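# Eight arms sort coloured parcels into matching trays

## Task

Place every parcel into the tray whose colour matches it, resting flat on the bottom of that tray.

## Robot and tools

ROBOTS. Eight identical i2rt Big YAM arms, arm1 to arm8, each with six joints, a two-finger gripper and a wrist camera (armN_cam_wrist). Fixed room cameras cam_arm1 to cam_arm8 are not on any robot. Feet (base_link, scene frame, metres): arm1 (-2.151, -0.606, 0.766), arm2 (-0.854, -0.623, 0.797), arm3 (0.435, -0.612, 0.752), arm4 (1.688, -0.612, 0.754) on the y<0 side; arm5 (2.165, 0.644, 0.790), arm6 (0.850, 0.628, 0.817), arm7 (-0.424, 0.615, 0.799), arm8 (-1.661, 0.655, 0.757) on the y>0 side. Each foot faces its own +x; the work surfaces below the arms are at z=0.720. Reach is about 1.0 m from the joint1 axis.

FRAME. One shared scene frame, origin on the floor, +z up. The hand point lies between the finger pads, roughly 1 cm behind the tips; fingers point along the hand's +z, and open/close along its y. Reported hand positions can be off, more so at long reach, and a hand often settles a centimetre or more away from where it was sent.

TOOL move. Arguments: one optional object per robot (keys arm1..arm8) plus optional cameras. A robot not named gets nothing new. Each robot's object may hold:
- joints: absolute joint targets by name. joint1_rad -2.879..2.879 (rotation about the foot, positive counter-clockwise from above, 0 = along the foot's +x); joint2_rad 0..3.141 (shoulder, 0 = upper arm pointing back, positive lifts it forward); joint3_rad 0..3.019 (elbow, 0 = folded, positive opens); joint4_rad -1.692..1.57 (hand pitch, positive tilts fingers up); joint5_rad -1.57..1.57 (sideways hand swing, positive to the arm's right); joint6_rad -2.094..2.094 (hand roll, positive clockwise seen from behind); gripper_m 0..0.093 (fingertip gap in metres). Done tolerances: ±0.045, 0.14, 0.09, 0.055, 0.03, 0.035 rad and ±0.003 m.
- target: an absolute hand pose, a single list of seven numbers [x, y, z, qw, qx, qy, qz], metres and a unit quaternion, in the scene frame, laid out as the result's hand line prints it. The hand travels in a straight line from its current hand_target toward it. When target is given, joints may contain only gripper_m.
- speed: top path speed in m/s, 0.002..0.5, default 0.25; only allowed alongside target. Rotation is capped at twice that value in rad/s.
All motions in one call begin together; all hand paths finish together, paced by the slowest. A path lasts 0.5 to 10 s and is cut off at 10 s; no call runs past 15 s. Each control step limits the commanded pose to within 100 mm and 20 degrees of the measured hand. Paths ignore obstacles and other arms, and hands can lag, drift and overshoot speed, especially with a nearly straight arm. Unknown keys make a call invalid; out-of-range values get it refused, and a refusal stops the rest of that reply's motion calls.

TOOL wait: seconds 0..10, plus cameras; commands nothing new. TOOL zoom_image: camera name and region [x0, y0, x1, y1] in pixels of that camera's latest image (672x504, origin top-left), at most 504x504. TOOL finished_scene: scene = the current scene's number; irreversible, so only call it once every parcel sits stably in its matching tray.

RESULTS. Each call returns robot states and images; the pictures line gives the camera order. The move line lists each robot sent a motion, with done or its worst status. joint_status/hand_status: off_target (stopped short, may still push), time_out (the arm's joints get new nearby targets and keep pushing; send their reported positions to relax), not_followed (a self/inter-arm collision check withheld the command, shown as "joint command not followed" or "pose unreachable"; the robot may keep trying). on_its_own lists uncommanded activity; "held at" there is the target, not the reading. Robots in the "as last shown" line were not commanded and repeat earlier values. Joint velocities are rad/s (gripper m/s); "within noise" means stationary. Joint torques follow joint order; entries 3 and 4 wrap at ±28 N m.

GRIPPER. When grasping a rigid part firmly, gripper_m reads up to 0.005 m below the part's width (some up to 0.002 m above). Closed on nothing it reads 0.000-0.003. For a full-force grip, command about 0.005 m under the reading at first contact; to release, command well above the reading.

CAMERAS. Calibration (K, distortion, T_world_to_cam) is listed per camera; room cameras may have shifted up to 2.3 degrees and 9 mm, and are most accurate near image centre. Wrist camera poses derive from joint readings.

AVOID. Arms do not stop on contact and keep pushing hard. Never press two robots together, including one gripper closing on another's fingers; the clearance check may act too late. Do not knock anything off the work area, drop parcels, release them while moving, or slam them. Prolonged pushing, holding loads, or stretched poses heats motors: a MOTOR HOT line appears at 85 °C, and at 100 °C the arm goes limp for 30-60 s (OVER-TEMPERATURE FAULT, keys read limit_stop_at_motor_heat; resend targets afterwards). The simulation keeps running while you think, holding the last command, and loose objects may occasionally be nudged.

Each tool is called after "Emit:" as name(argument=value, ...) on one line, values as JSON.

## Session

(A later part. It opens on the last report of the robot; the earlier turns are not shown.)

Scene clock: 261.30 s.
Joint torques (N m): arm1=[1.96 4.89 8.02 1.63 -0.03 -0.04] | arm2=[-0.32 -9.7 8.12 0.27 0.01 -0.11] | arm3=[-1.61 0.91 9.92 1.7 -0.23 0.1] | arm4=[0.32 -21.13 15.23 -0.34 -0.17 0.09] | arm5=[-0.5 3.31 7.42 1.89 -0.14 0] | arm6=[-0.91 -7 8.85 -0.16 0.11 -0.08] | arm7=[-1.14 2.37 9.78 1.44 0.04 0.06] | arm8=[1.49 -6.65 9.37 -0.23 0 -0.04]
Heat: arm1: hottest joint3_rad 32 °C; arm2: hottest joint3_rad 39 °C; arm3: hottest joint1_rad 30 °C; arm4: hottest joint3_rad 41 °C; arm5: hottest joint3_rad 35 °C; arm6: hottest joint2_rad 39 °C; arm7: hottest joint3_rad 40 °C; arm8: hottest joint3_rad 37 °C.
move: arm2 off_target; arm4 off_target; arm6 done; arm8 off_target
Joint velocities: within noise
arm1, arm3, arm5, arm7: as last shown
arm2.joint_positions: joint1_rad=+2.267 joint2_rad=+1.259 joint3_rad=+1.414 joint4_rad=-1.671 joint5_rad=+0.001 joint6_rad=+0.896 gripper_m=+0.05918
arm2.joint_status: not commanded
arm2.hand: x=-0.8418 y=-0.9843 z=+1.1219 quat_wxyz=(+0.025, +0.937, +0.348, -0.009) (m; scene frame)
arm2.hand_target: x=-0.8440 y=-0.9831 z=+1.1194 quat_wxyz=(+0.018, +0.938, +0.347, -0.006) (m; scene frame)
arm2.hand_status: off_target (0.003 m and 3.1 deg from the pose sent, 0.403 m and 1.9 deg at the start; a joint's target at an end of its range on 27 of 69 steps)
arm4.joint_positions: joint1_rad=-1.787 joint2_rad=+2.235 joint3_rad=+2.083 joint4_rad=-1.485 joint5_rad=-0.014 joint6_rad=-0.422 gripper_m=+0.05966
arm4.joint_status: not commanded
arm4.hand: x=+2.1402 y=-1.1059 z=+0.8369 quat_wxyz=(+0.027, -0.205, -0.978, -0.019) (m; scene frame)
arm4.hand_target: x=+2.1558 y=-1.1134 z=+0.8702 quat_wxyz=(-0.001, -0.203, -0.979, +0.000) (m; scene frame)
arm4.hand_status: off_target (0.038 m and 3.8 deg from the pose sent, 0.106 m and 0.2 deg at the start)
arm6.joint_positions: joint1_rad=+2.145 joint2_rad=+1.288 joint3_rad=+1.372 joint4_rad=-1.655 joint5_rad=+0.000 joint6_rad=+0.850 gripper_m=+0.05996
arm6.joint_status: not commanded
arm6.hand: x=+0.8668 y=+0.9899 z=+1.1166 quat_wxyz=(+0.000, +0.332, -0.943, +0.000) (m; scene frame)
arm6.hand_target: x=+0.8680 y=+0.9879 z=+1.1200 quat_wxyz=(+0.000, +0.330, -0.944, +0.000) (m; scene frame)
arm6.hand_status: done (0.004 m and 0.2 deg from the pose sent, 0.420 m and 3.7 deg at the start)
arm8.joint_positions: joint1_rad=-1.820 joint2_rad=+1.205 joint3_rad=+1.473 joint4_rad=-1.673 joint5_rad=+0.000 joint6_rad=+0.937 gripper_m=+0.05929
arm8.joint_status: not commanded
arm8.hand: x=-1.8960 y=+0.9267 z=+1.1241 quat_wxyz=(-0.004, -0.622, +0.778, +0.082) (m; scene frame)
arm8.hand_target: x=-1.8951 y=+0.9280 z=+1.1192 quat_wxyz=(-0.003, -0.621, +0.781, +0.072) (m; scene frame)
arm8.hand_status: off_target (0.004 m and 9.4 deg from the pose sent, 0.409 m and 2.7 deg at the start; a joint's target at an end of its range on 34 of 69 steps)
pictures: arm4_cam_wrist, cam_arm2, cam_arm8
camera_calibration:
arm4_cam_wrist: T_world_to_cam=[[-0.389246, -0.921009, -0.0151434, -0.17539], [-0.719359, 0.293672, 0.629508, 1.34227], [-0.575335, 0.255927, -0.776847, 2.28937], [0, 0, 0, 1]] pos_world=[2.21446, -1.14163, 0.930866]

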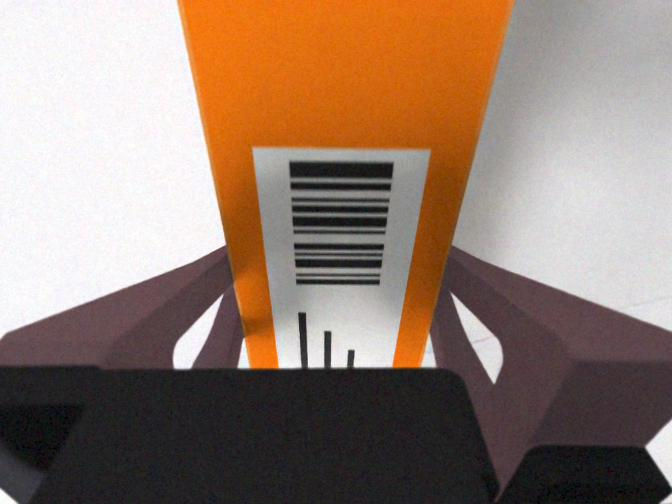

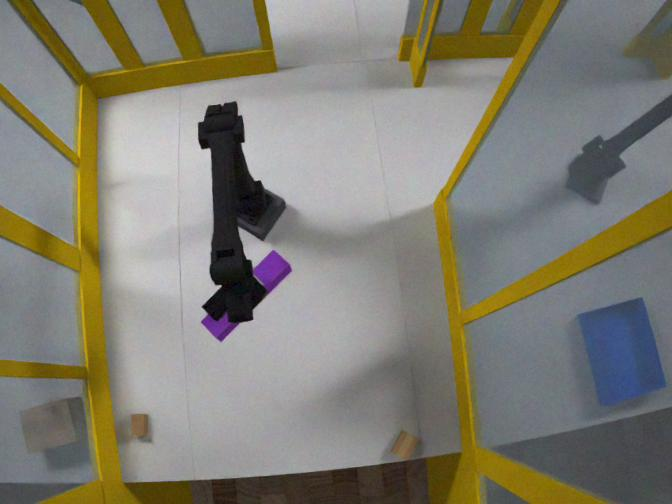

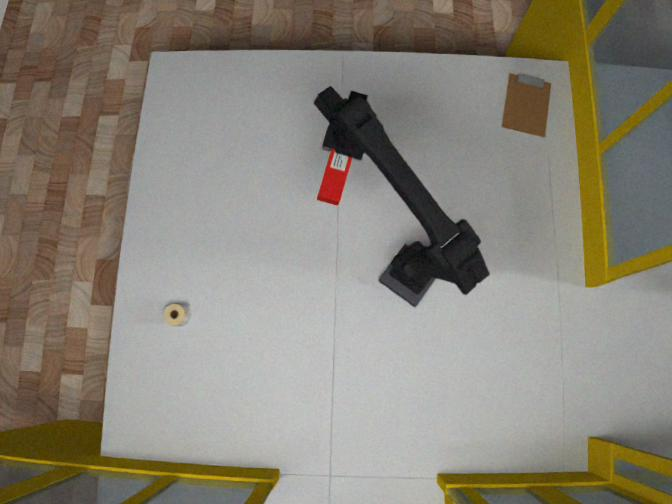

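Emit:
move(arm4={"target":[1.924,-0.884,1.12,0,0.2036,0.979,0],"speed":0.3}, arm2={"joints":{"joint1_rad":-1.379,"joint6_rad":-0.47}}, arm6={"joints":{"joint1_rad":-1.485,"joint6_rad":-0.53}}, arm8={"joints":{"joint1_rad":0.396,"joint6_rad":-0.21}}, cameras=[])

Emit:
move(arm4={"joints":{"joint1_rad":1.796,"joint6_rad":-0.395}}, arm2={"target":[-0.54,0.01,0.9,0,-0.7071,0.7071,0],"speed":0.35}, arm6={"target":[0.475,-0.01,0.9,0,0.7071,0.7071,0],"speed":0.35}, arm8={"target":[-1.8,-0.01,0.9,0,0.7071,0.7071,0],"speed":0.35}, cameras=["cam_arm2","cam_arm6","cam_arm8"])

Scene clock: 282.63 s.
Joint torques (N m): arm1=[2.37 4.66 7.87 1.72 -0.04 -0.04] | arm2=[-0.09 -11.75 8.12 0.25 -0.1 -0.19] | arm3=[-1.67 0.91 9.91 1.69 -0.24 0.09] | arm4=[-1.67 -5.77 9.87 0.2 -0.17 -0.02] | arm5=[-0.32 3.25 7.41 1.76 -0.17 0] | arm6=[-1.2 -8.7 8.84 -0.16 -0.06 -0.18] | arm7=[-1.08 2.43 9.8 1.46 0.04 0.04] | arm8=[2.37 -8.7 9.39 -0.18 -0.07 -0.11]
Heat: arm1: hottest joint3_rad 32 °C; arm2: hottest joint3_rad 38 °C; arm3: hottest joint1_rad 30 °C; arm4: hottest joint3_rad 42 °C; arm5: hottest joint3_rad 35 °C; arm6: hottest joint2_rad 35 °C; arm7: hottest joint3_rad 40 °C; arm8: hottest joint2_rad 35 °C.
move: arm2 done; arm4 off_target; arm6 done; arm8 done
Joint velocities: within noise
arm1, arm3, arm5, arm7: as last shown
arm2.joint_positions: joint1_rad=-1.375 joint2_rad=+1.279 joint3_rad=+1.414 joint4_rad=-1.671 joint5_rad=+0.001 joint6_rad=-0.455 gripper_m=+0.05922
arm2.joint_status: all done
arm2.hand: x=-0.6897 y=-0.2973 z=+1.1158 quat_wxyz=(-0.017, +0.703, -0.711, -0.006) (m; scene frame)
arm2.hand_target: x=-0.6909 y=-0.3024 z=+1.1200 quat_wxyz=(-0.018, +0.707, -0.707, -0.007) (m; scene frame)
arm2.hand_status: not commanded
arm4.joint_positions: joint1_rad=-1.814 joint2_rad=+1.216 joint3_rad=+1.493 joint4_rad=-1.687 joint5_rad=-0.015 joint6_rad=-0.457 gripper_m=+0.05966
arm4.joint_status: not commanded
arm4.hand: x=+1.9285 y=-0.8803 z=+1.1248 quat_wxyz=(-0.064, -0.199, -0.977, +0.050) (m; scene frame)
arm4.hand_target: x=+1.9242 y=-0.8840 z=+1.1193 quat_wxyz=(-0.055, -0.203, -0.977, +0.043) (m; scene frame)
arm4.hand_status: off_target (0.008 m and 9.3 deg from the pose sent, 0.420 m and 3.8 deg at the start; a joint's target at an end of its range on 44 of 79 steps)
arm6.joint_positions: joint1_rad=-1.478 joint2_rad=+1.308 joint3_rad=+1.372 joint4_rad=-1.656 joint5_rad=+0.002 joint6_rad=-0.521 gripper_m=+0.05993
arm6.joint_status: all done
arm6.hand: x=+0.6668 y=+0.3128 z=+1.1100 quat_wxyz=(+0.003, -0.709, -0.706, -0.009) (m; scene frame)
arm6.hand_target: x=+0.6673 y=+0.3181 z=+1.1200 quat_wxyz=(+0.000, -0.708, -0.706, +0.000) (m; scene frame)
arm6.hand_status: not commanded
arm8.joint_positions: joint1_rad=+0.390 joint2_rad=+1.226 joint3_rad=+1.473 joint4_rad=-1.673 joint5_rad=+0.000 joint6_rad=-0.203 gripper_m=+0.05932
arm8.joint_status: all done
arm8.hand: x=-1.7395 y=+0.3005 z=+1.1176 quat_wxyz=(-0.040, -0.710, -0.700, +0.061) (m; scene frame)
arm8.hand_target: x=-1.7365 y=+0.3044 z=+1.1198 quat_wxyz=(-0.040, -0.705, -0.705, +0.061) (m; scene frame)
arm8.hand_status: not commanded
pictures: none
No camera images: "cameras" was empty.

Scene clock: 285.47 s.
Joint torques (N m): arm1=[2.26 4.31 7.91 1.66 -0.01 -0.04] | arm2=[0.67 -26.05 12.34 0.08 -0.06 -0.11] | arm3=[-1.61 1.03 9.91 1.7 -0.24 0.09] | arm4=[1.26 -7.94 9.92 0.17 -0.12 0.11] | arm5=[-0.44 3.08 7.51 1.83 -0.14 -0.02] | arm6=[-1.03 -19.43 13.19 -0.23 -0.07 -0.18] | arm7=[-1.08 2.37 9.81 1.48 0.03 0.05] | arm8=[2.43 -21.83 14.49 -0.64 -0.1 -0.07]
Heat: arm1: hottest joint3_rad 32 °C; arm2: hottest joint3_rad 38 °C; arm3: hottest joint1_rad 30 °C; arm4: hottest joint3_rad 42 °C; arm5: hottest joint3_rad 35 °C; arm6: hottest joint2_rad 35 °C; arm7: hottest joint3_rad 40 °C; arm8: hottest joint3_rad 36 °C.
move: arm2 off_target; arm4 done; arm6 off_target; arm8 off_target
Joint velocities: within noise
arm1.joint_positions: joint1_rad=+1.458 joint2_rad=+0.521 joint3_rad=+1.431 joint4_rad=-1.508 joint5_rad=+0.002 joint6_rad=-0.512 gripper_m=+0.09398
arm1.joint_status: not commanded
arm1.hand: x=-2.0681 y=-0.4592 z=+1.3058 quat_wxyz=(-0.450, +0.619, -0.633, -0.115) (m; scene frame)
arm1.hand_target: x=-2.0717 y=-0.4606 z=+1.3136 quat_wxyz=(-0.458, +0.623, -0.623, -0.120) (m; scene frame)
arm1.hand_status: not commanded
arm2.joint_positions: joint1_rad=-1.375 joint2_rad=+2.289 joint3_rad=+2.190 joint4_rad=-1.507 joint5_rad=+0.001 joint6_rad=-0.455 gripper_m=+0.05921
arm2.joint_status: not commanded
arm2.hand: x=-0.5423 y=-0.0034 z=+0.8852 quat_wxyz=(+0.016, +0.703, -0.711, +0.006) (m; scene frame)
arm2.hand_target: x=-0.5404 y=+0.0092 z=+0.9002 quat_wxyz=(-0.001, +0.707, -0.707, +0.000) (m; scene frame)
arm2.hand_status: off_target (0.020 m and 2.1 deg from the pose sent, 0.404 m and 2.1 deg at the start)
arm3.joint_positions: joint1_rad=-2.117 joint2_rad=+0.623 joint3_rad=+1.443 joint4_rad=-1.225 joint5_rad=+0.004 joint6_rad=+0.384 gripper_m=+0.09400
arm3.joint_status: not commanded
arm3.hand: x=+0.6527 y=-0.5194 z=+1.3424 quat_wxyz=(-0.510, +0.011, -0.833, -0.215) (m; scene frame)
arm3.hand_target: x=+0.6505 y=-0.5231 z=+1.3558 quat_wxyz=(-0.521, +0.000, -0.824, -0.222) (m; scene frame)
arm3.hand_status: not commanded
arm4.joint_positions: joint1_rad=+1.783 joint2_rad=+1.240 joint3_rad=+1.493 joint4_rad=-1.687 joint5_rad=-0.017 joint6_rad=-0.402 gripper_m=+0.05980
arm4.joint_status: all done
arm4.hand: x=+1.3544 y=-0.4652 z=+1.1189 quat_wxyz=(-0.014, +0.997, -0.002, -0.072) (m; scene frame)
arm4.hand_target: x=+1.3581 y=-0.4718 z=+1.1221 quat_wxyz=(-0.014, +0.997, +0.001, -0.073) (m; scene frame)
arm4.hand_status: not commanded
arm5.joint_positions: joint1_rad=+0.673 joint2_rad=+0.625 joint3_rad=+1.427 joint4_rad=-1.371 joint5_rad=+0.001 joint6_rad=+0.410 gripper_m=+0.09397
arm5.joint_status: not commanded
arm5.hand: x=+1.9541 y=+0.5503 z=+1.3379 quat_wxyz=(+0.189, +0.879, +0.002, -0.438) (m; scene frame)
arm5.hand_target: x=+1.9569 y=+0.5495 z=+1.3504 quat_wxyz=(+0.198, +0.872, +0.001, -0.448) (m; scene frame)
arm5.hand_status: not commanded
arm6.joint_positions: joint1_rad=-1.478 joint2_rad=+2.446 joint3_rad=+2.418 joint4_rad=-1.585 joint5_rad=+0.002 joint6_rad=-0.522 gripper_m=+0.05993
arm6.joint_status: not commanded
arm6.hand: x=+0.4850 y=-0.0008 z=+0.8821 quat_wxyz=(+0.006, -0.708, -0.706, -0.020) (m; scene frame)
arm6.hand_target: x=+0.4756 y=-0.0090 z=+0.9002 quat_wxyz=(+0.000, -0.707, -0.707, +0.001) (m; scene frame)
arm6.hand_status: off_target (0.022 m and 2.4 deg from the pose sent, 0.430 m and 1.2 deg at the start)
arm7.joint_positions: joint1_rad=-1.111 joint2_rad=+0.496 joint3_rad=+1.379 joint4_rad=-1.460 joint5_rad=-0.002 joint6_rad=-0.182 gripper_m=+0.09397
arm7.joint_status: not commanded
arm7.hand: x=-0.4538 y=+0.4465 z=+1.3303 quat_wxyz=(-0.271, -0.621, -0.623, +0.391) (m; scene frame)
arm7.hand_target: x=-0.4552 y=+0.4495 z=+1.3403 quat_wxyz=(-0.273, -0.617, -0.618, +0.403) (m; scene frame)
arm7.hand_status: not commanded
arm8.joint_positions: joint1_rad=+0.394 joint2_rad=+2.178 joint3_rad=+2.108 joint4_rad=-1.531 joint5_rad=+0.000 joint6_rad=-0.203 gripper_m=+0.05931
arm8.joint_status: not commanded
arm8.hand: x=-1.8019 y=+0.0032 z=+0.8883 quat_wxyz=(+0.008, -0.710, -0.704, -0.012) (m; scene frame)
arm8.hand_target: x=-1.7997 y=-0.0093 z=+0.9001 quat_wxyz=(+0.000, -0.707, -0.707, +0.001) (m; scene frame)
arm8.hand_status: off_target (0.018 m and 1.8 deg from the pose sent, 0.384 m and 8.4 deg at the start)
pictures: cam_arm2, cam_arm6, cam_arm8

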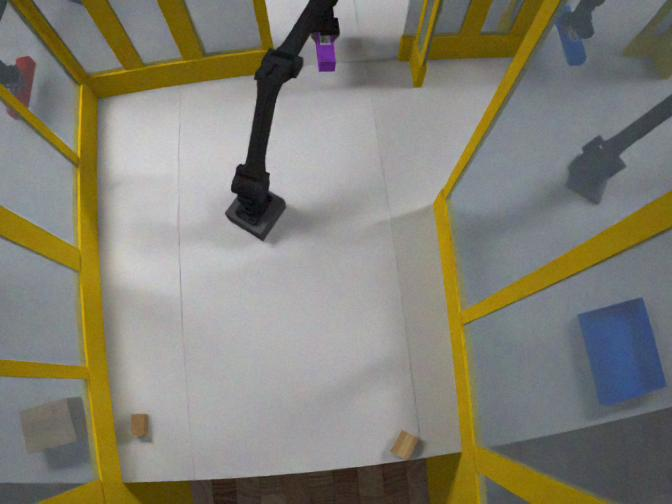

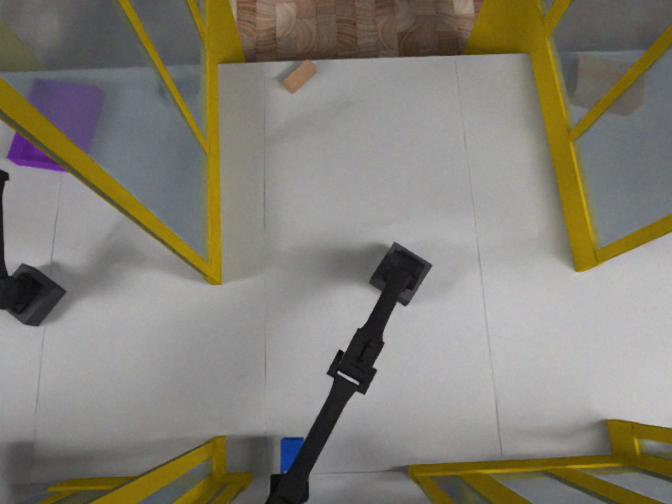

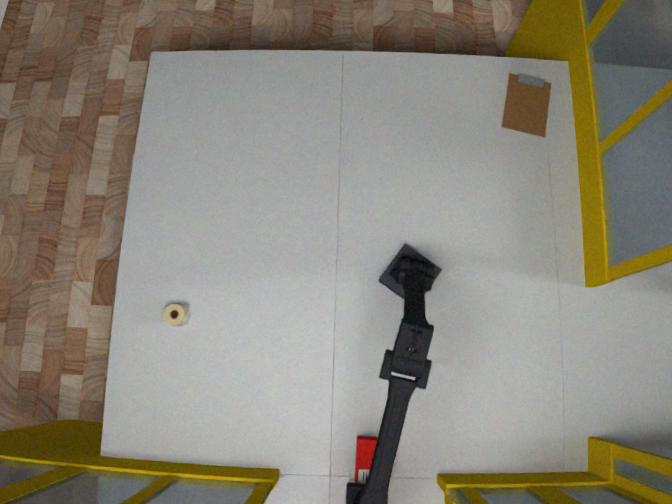

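Emit:
move(arm4={"target":[1.055,-0.345,0.9,0,1,0,0],"speed":0.35}, arm2={"target":[-0.54,0.007,0.78,0,-0.7071,0.7071,0],"speed":0.15}, arm6={"target":[0.475,-0.009,0.782,0,0.7071,0.7071,0],"speed":0.15}, arm8={"target":[-1.8,-0.006,0.78,0,0.7071,0.7071,0],"speed":0.15}, cameras=[])

Scene clock: 299.67 s.
Joint torques (N m): arm1=[2.26 4.31 7.91 1.69 -0.02 -0.05] | arm2=[0.5 -26.4 7.84 0.95 -0.05 -0.13] | arm3=[-1.67 0.97 9.89 1.68 -0.24 0.09] | arm4=[1.67 -18.49 15.46 -0.24 -0.02 0.11] | arm5=[-0.09 3.14 7.49 1.88 -0.15 0.04] | arm6=[-1.2 -19.55 8.68 0.55 -0.08 -0.18] | arm7=[-1.03 2.2 9.8 1.51 0.03 0.05] | arm8=[2.32 -21.54 9.33 0.25 -0.07 -0.07]
Heat: arm1: hottest joint3_rad 32 °C; arm2: hottest joint3_rad 39 °C; arm3: hottest joint1_rad 30 °C; arm4: hottest joint3_rad 43 °C; arm5: hottest joint3_rad 35 °C; arm6: hottest joint2_rad 37 °C; arm7: hottest joint3_rad 40 °C; arm8: hottest joint2_rad 39 °C.
move: arm2 done; arm4 off_target; arm6 done; arm8 off_target
Joint velocities: within noise
arm1, arm3, arm5, arm7: as last shown
arm1.hand: x=-2.0681 y=-0.4592 z=+1.3058 quat_wxyz=(-0.450, +0.620, -0.633, -0.115) (m; scene frame)
arm2.joint_positions: joint1_rad=-1.375 joint2_rad=+2.362 joint3_rad=+2.056 joint4_rad=-1.271 joint5_rad=+0.001 joint6_rad=-0.455 gripper_m=+0.05921
arm2.joint_status: not commanded
arm2.hand: x=-0.5388 y=+0.0038 z=+0.7852 quat_wxyz=(+0.003, +0.703, -0.711, +0.001) (m; scene frame)
arm2.hand_target: x=-0.5400 y=+0.0069 z=+0.7801 quat_wxyz=(+0.000, +0.707, -0.707, +0.000) (m; scene frame)
arm2.hand_status: done (0.006 m and 0.7 deg from the pose sent, 0.106 m and 2.1 deg at the start)
arm4.joint_positions: joint1_rad=+1.783 joint2_rad=+2.205 joint3_rad=+2.153 joint4_rad=-1.559 joint5_rad=+0.011 joint6_rad=-0.400 gripper_m=+0.05980
arm4.joint_status: not commanded
arm4.hand: x=+1.0724 y=-0.3422 z=+0.8880 quat_wxyz=(+0.008, +1.000, -0.003, +0.015) (m; scene frame)
arm4.hand_target: x=+1.0561 y=-0.3455 z=+0.9000 quat_wxyz=(+0.000, +1.000, +0.000, -0.001) (m; scene frame)
arm4.hand_status: off_target (0.021 m and 1.9 deg from the pose sent, 0.390 m and 8.4 deg at the start)
arm6.joint_positions: joint1_rad=-1.478 joint2_rad=+2.508 joint3_rad=+2.272 joint4_rad=-1.351 joint5_rad=+0.002 joint6_rad=-0.523 gripper_m=+0.05993
arm6.joint_status: not commanded
arm6.hand: x=+0.4814 y=-0.0070 z=+0.7820 quat_wxyz=(+0.003, -0.708, -0.706, -0.007) (m; scene frame)
arm6.hand_target: x=+0.4751 y=-0.0089 z=+0.7820 quat_wxyz=(+0.000, -0.707, -0.707, +0.000) (m; scene frame)
arm6.hand_status: done (0.007 m and 0.9 deg from the pose sent, 0.101 m and 2.4 deg at the start)
arm8.joint_positions: joint1_rad=+0.394 joint2_rad=+2.229 joint3_rad=+1.939 joint4_rad=-1.275 joint5_rad=+0.000 joint6_rad=-0.203 gripper_m=+0.05932
arm8.joint_status: not commanded
arm8.hand: x=-1.8034 y=-0.0039 z=+0.7912 quat_wxyz=(-0.002, -0.710, -0.704, +0.002) (m; scene frame)
arm8.hand_target: x=-1.7999 y=-0.0059 z=+0.7801 quat_wxyz=(+0.000, -0.707, -0.707, +0.000) (m; scene frame)
arm8.hand_status: off_target (0.012 m and 0.6 deg from the pose sent, 0.109 m and 1.8 deg at the start)
pictures: none
No camera images: "cameras" was empty.

Emit:
move(arm4={"target":[1.055,-0.345,0.76,0,1,0,0],"speed":0.15}, arm2={"target":[-0.54,0.007,0.757,0,-0.7071,0.7071,0],"speed":0.1}, arm6={"target":[0.475,-0.009,0.757,0,0.7071,0.7071,0],"speed":0.1}, arm8={"target":[-1.8,-0.006,0.762,0,0.7071,0.7071,0],"speed":0.1}, cameras=["arm2_cam_wrist"])

Scene clock: 309.60 s.
Joint torques (N m): arm1=[2.32 4.25 8.02 1.65 -0.01 -0.04] | arm2=[0.56 -25.88 7.53 1.05 -0.06 -0.13] | arm3=[-1.73 0.97 9.95 1.7 -0.24 0.09] | arm4=[1.44 -19.14 9.95 0.72 -0.02 0.09] | arm5=[-0.62 2.67 7.46 1.83 -0.19 -0.01] | arm6=[-1.08 -18.73 8.02 0.62 -0.05 -0.17] | arm7=[-0.97 2.32 9.8 1.47 0.05 0.05] | arm8=[2.26 -21.25 8.9 0.29 -0.08 -0.08]
Heat: arm1: hottest joint3_rad 32 °C; arm2: hottest joint3_rad 38 °C; arm3: hottest joint1_rad 30 °C; arm4: hottest joint3_rad 47 °C; arm5: hottest joint3_rad 35 °C; arm6: hottest joint2_rad 36 °C; arm7: hottest joint3_rad 40 °C; arm8: hottest joint2_rad 41 °C.
move: arm2 off_target; arm4 off_target; arm6 off_target; arm8 off_target
Joint velocities: within noise
arm1, arm3, arm5, arm7: as last shown
arm2.joint_positions: joint1_rad=-1.375 joint2_rad=+2.380 joint3_rad=+2.041 joint4_rad=-1.231 joint5_rad=+0.001 joint6_rad=-0.455 gripper_m=+0.05921
arm2.joint_status: not commanded
arm2.hand: x=-0.5380 y=+0.0053 z=+0.7680 quat_wxyz=(-0.001, +0.703, -0.711, +0.000) (m; scene frame)
arm2.hand_target: x=-0.5400 y=+0.0068 z=+0.7571 quat_wxyz=(+0.000, +0.707, -0.707, +0.000) (m; scene frame)
arm2.hand_status: off_target (0.011 m and 0.6 deg from the pose sent, 0.028 m and 0.7 deg at the start)
arm4.joint_positions: joint1_rad=+1.783 joint2_rad=+2.287 joint3_rad=+1.982 joint4_rad=-1.272 joint5_rad=+0.011 joint6_rad=-0.400 gripper_m=+0.05980
arm4.joint_status: not commanded
arm4.hand: x=+1.0599 y=-0.3384 z=+0.7697 quat_wxyz=(+0.001, +1.000, -0.003, -0.001) (m; scene frame)
arm4.hand_target: x=+1.0553 y=-0.3450 z=+0.7602 quat_wxyz=(+0.000, +1.000, +0.000, +0.000) (m; scene frame)
arm4.hand_status: off_target (0.013 m and 0.4 deg from the pose sent, 0.129 m and 1.9 deg at the start)
arm6.joint_positions: joint1_rad=-1.478 joint2_rad=+2.518 joint3_rad=+2.261 joint4_rad=-1.308 joint5_rad=+0.001 joint6_rad=-0.523 gripper_m=+0.05993
arm6.joint_status: not commanded
arm6.hand: x=+0.4790 y=-0.0114 z=+0.7704 quat_wxyz=(+0.000, -0.708, -0.706, +0.003) (m; scene frame)
arm6.hand_target: x=+0.4752 y=-0.0088 z=+0.7572 quat_wxyz=(+0.000, -0.707, -0.707, +0.000) (m; scene frame)
arm6.hand_status: off_target (0.014 m and 0.4 deg from the pose sent, 0.026 m and 0.9 deg at the start)
arm8.joint_positions: joint1_rad=+0.394 joint2_rad=+2.239 joint3_rad=+1.923 joint4_rad=-1.240 joint5_rad=+0.000 joint6_rad=-0.203 gripper_m=+0.05932
arm8.joint_status: not commanded
arm8.hand: x=-1.8039 y=-0.0060 z=+0.7793 quat_wxyz=(-0.005, -0.710, -0.704, +0.007) (m; scene frame)
arm8.hand_target: x=-1.7999 y=-0.0056 z=+0.7622 quat_wxyz=(+0.000, -0.707, -0.707, +0.000) (m; scene frame)
arm8.hand_status: off_target (0.018 m and 1.1 deg from the pose sent, 0.029 m and 0.6 deg at the start)
pictures: arm2_cam_wrist
camera_calibration:
arm2_cam_wrist: T_world_to_cam=[[0.999782, -0.0156707, 0.0138057, 0.526123], [-0.0207788, -0.812845, 0.582109, -0.4495], [0.0020998, -0.582269, -0.812993, 0.74914], [0, 0, 0, 1]] pos_world=[-0.536922, 0.0790717, 0.86344]

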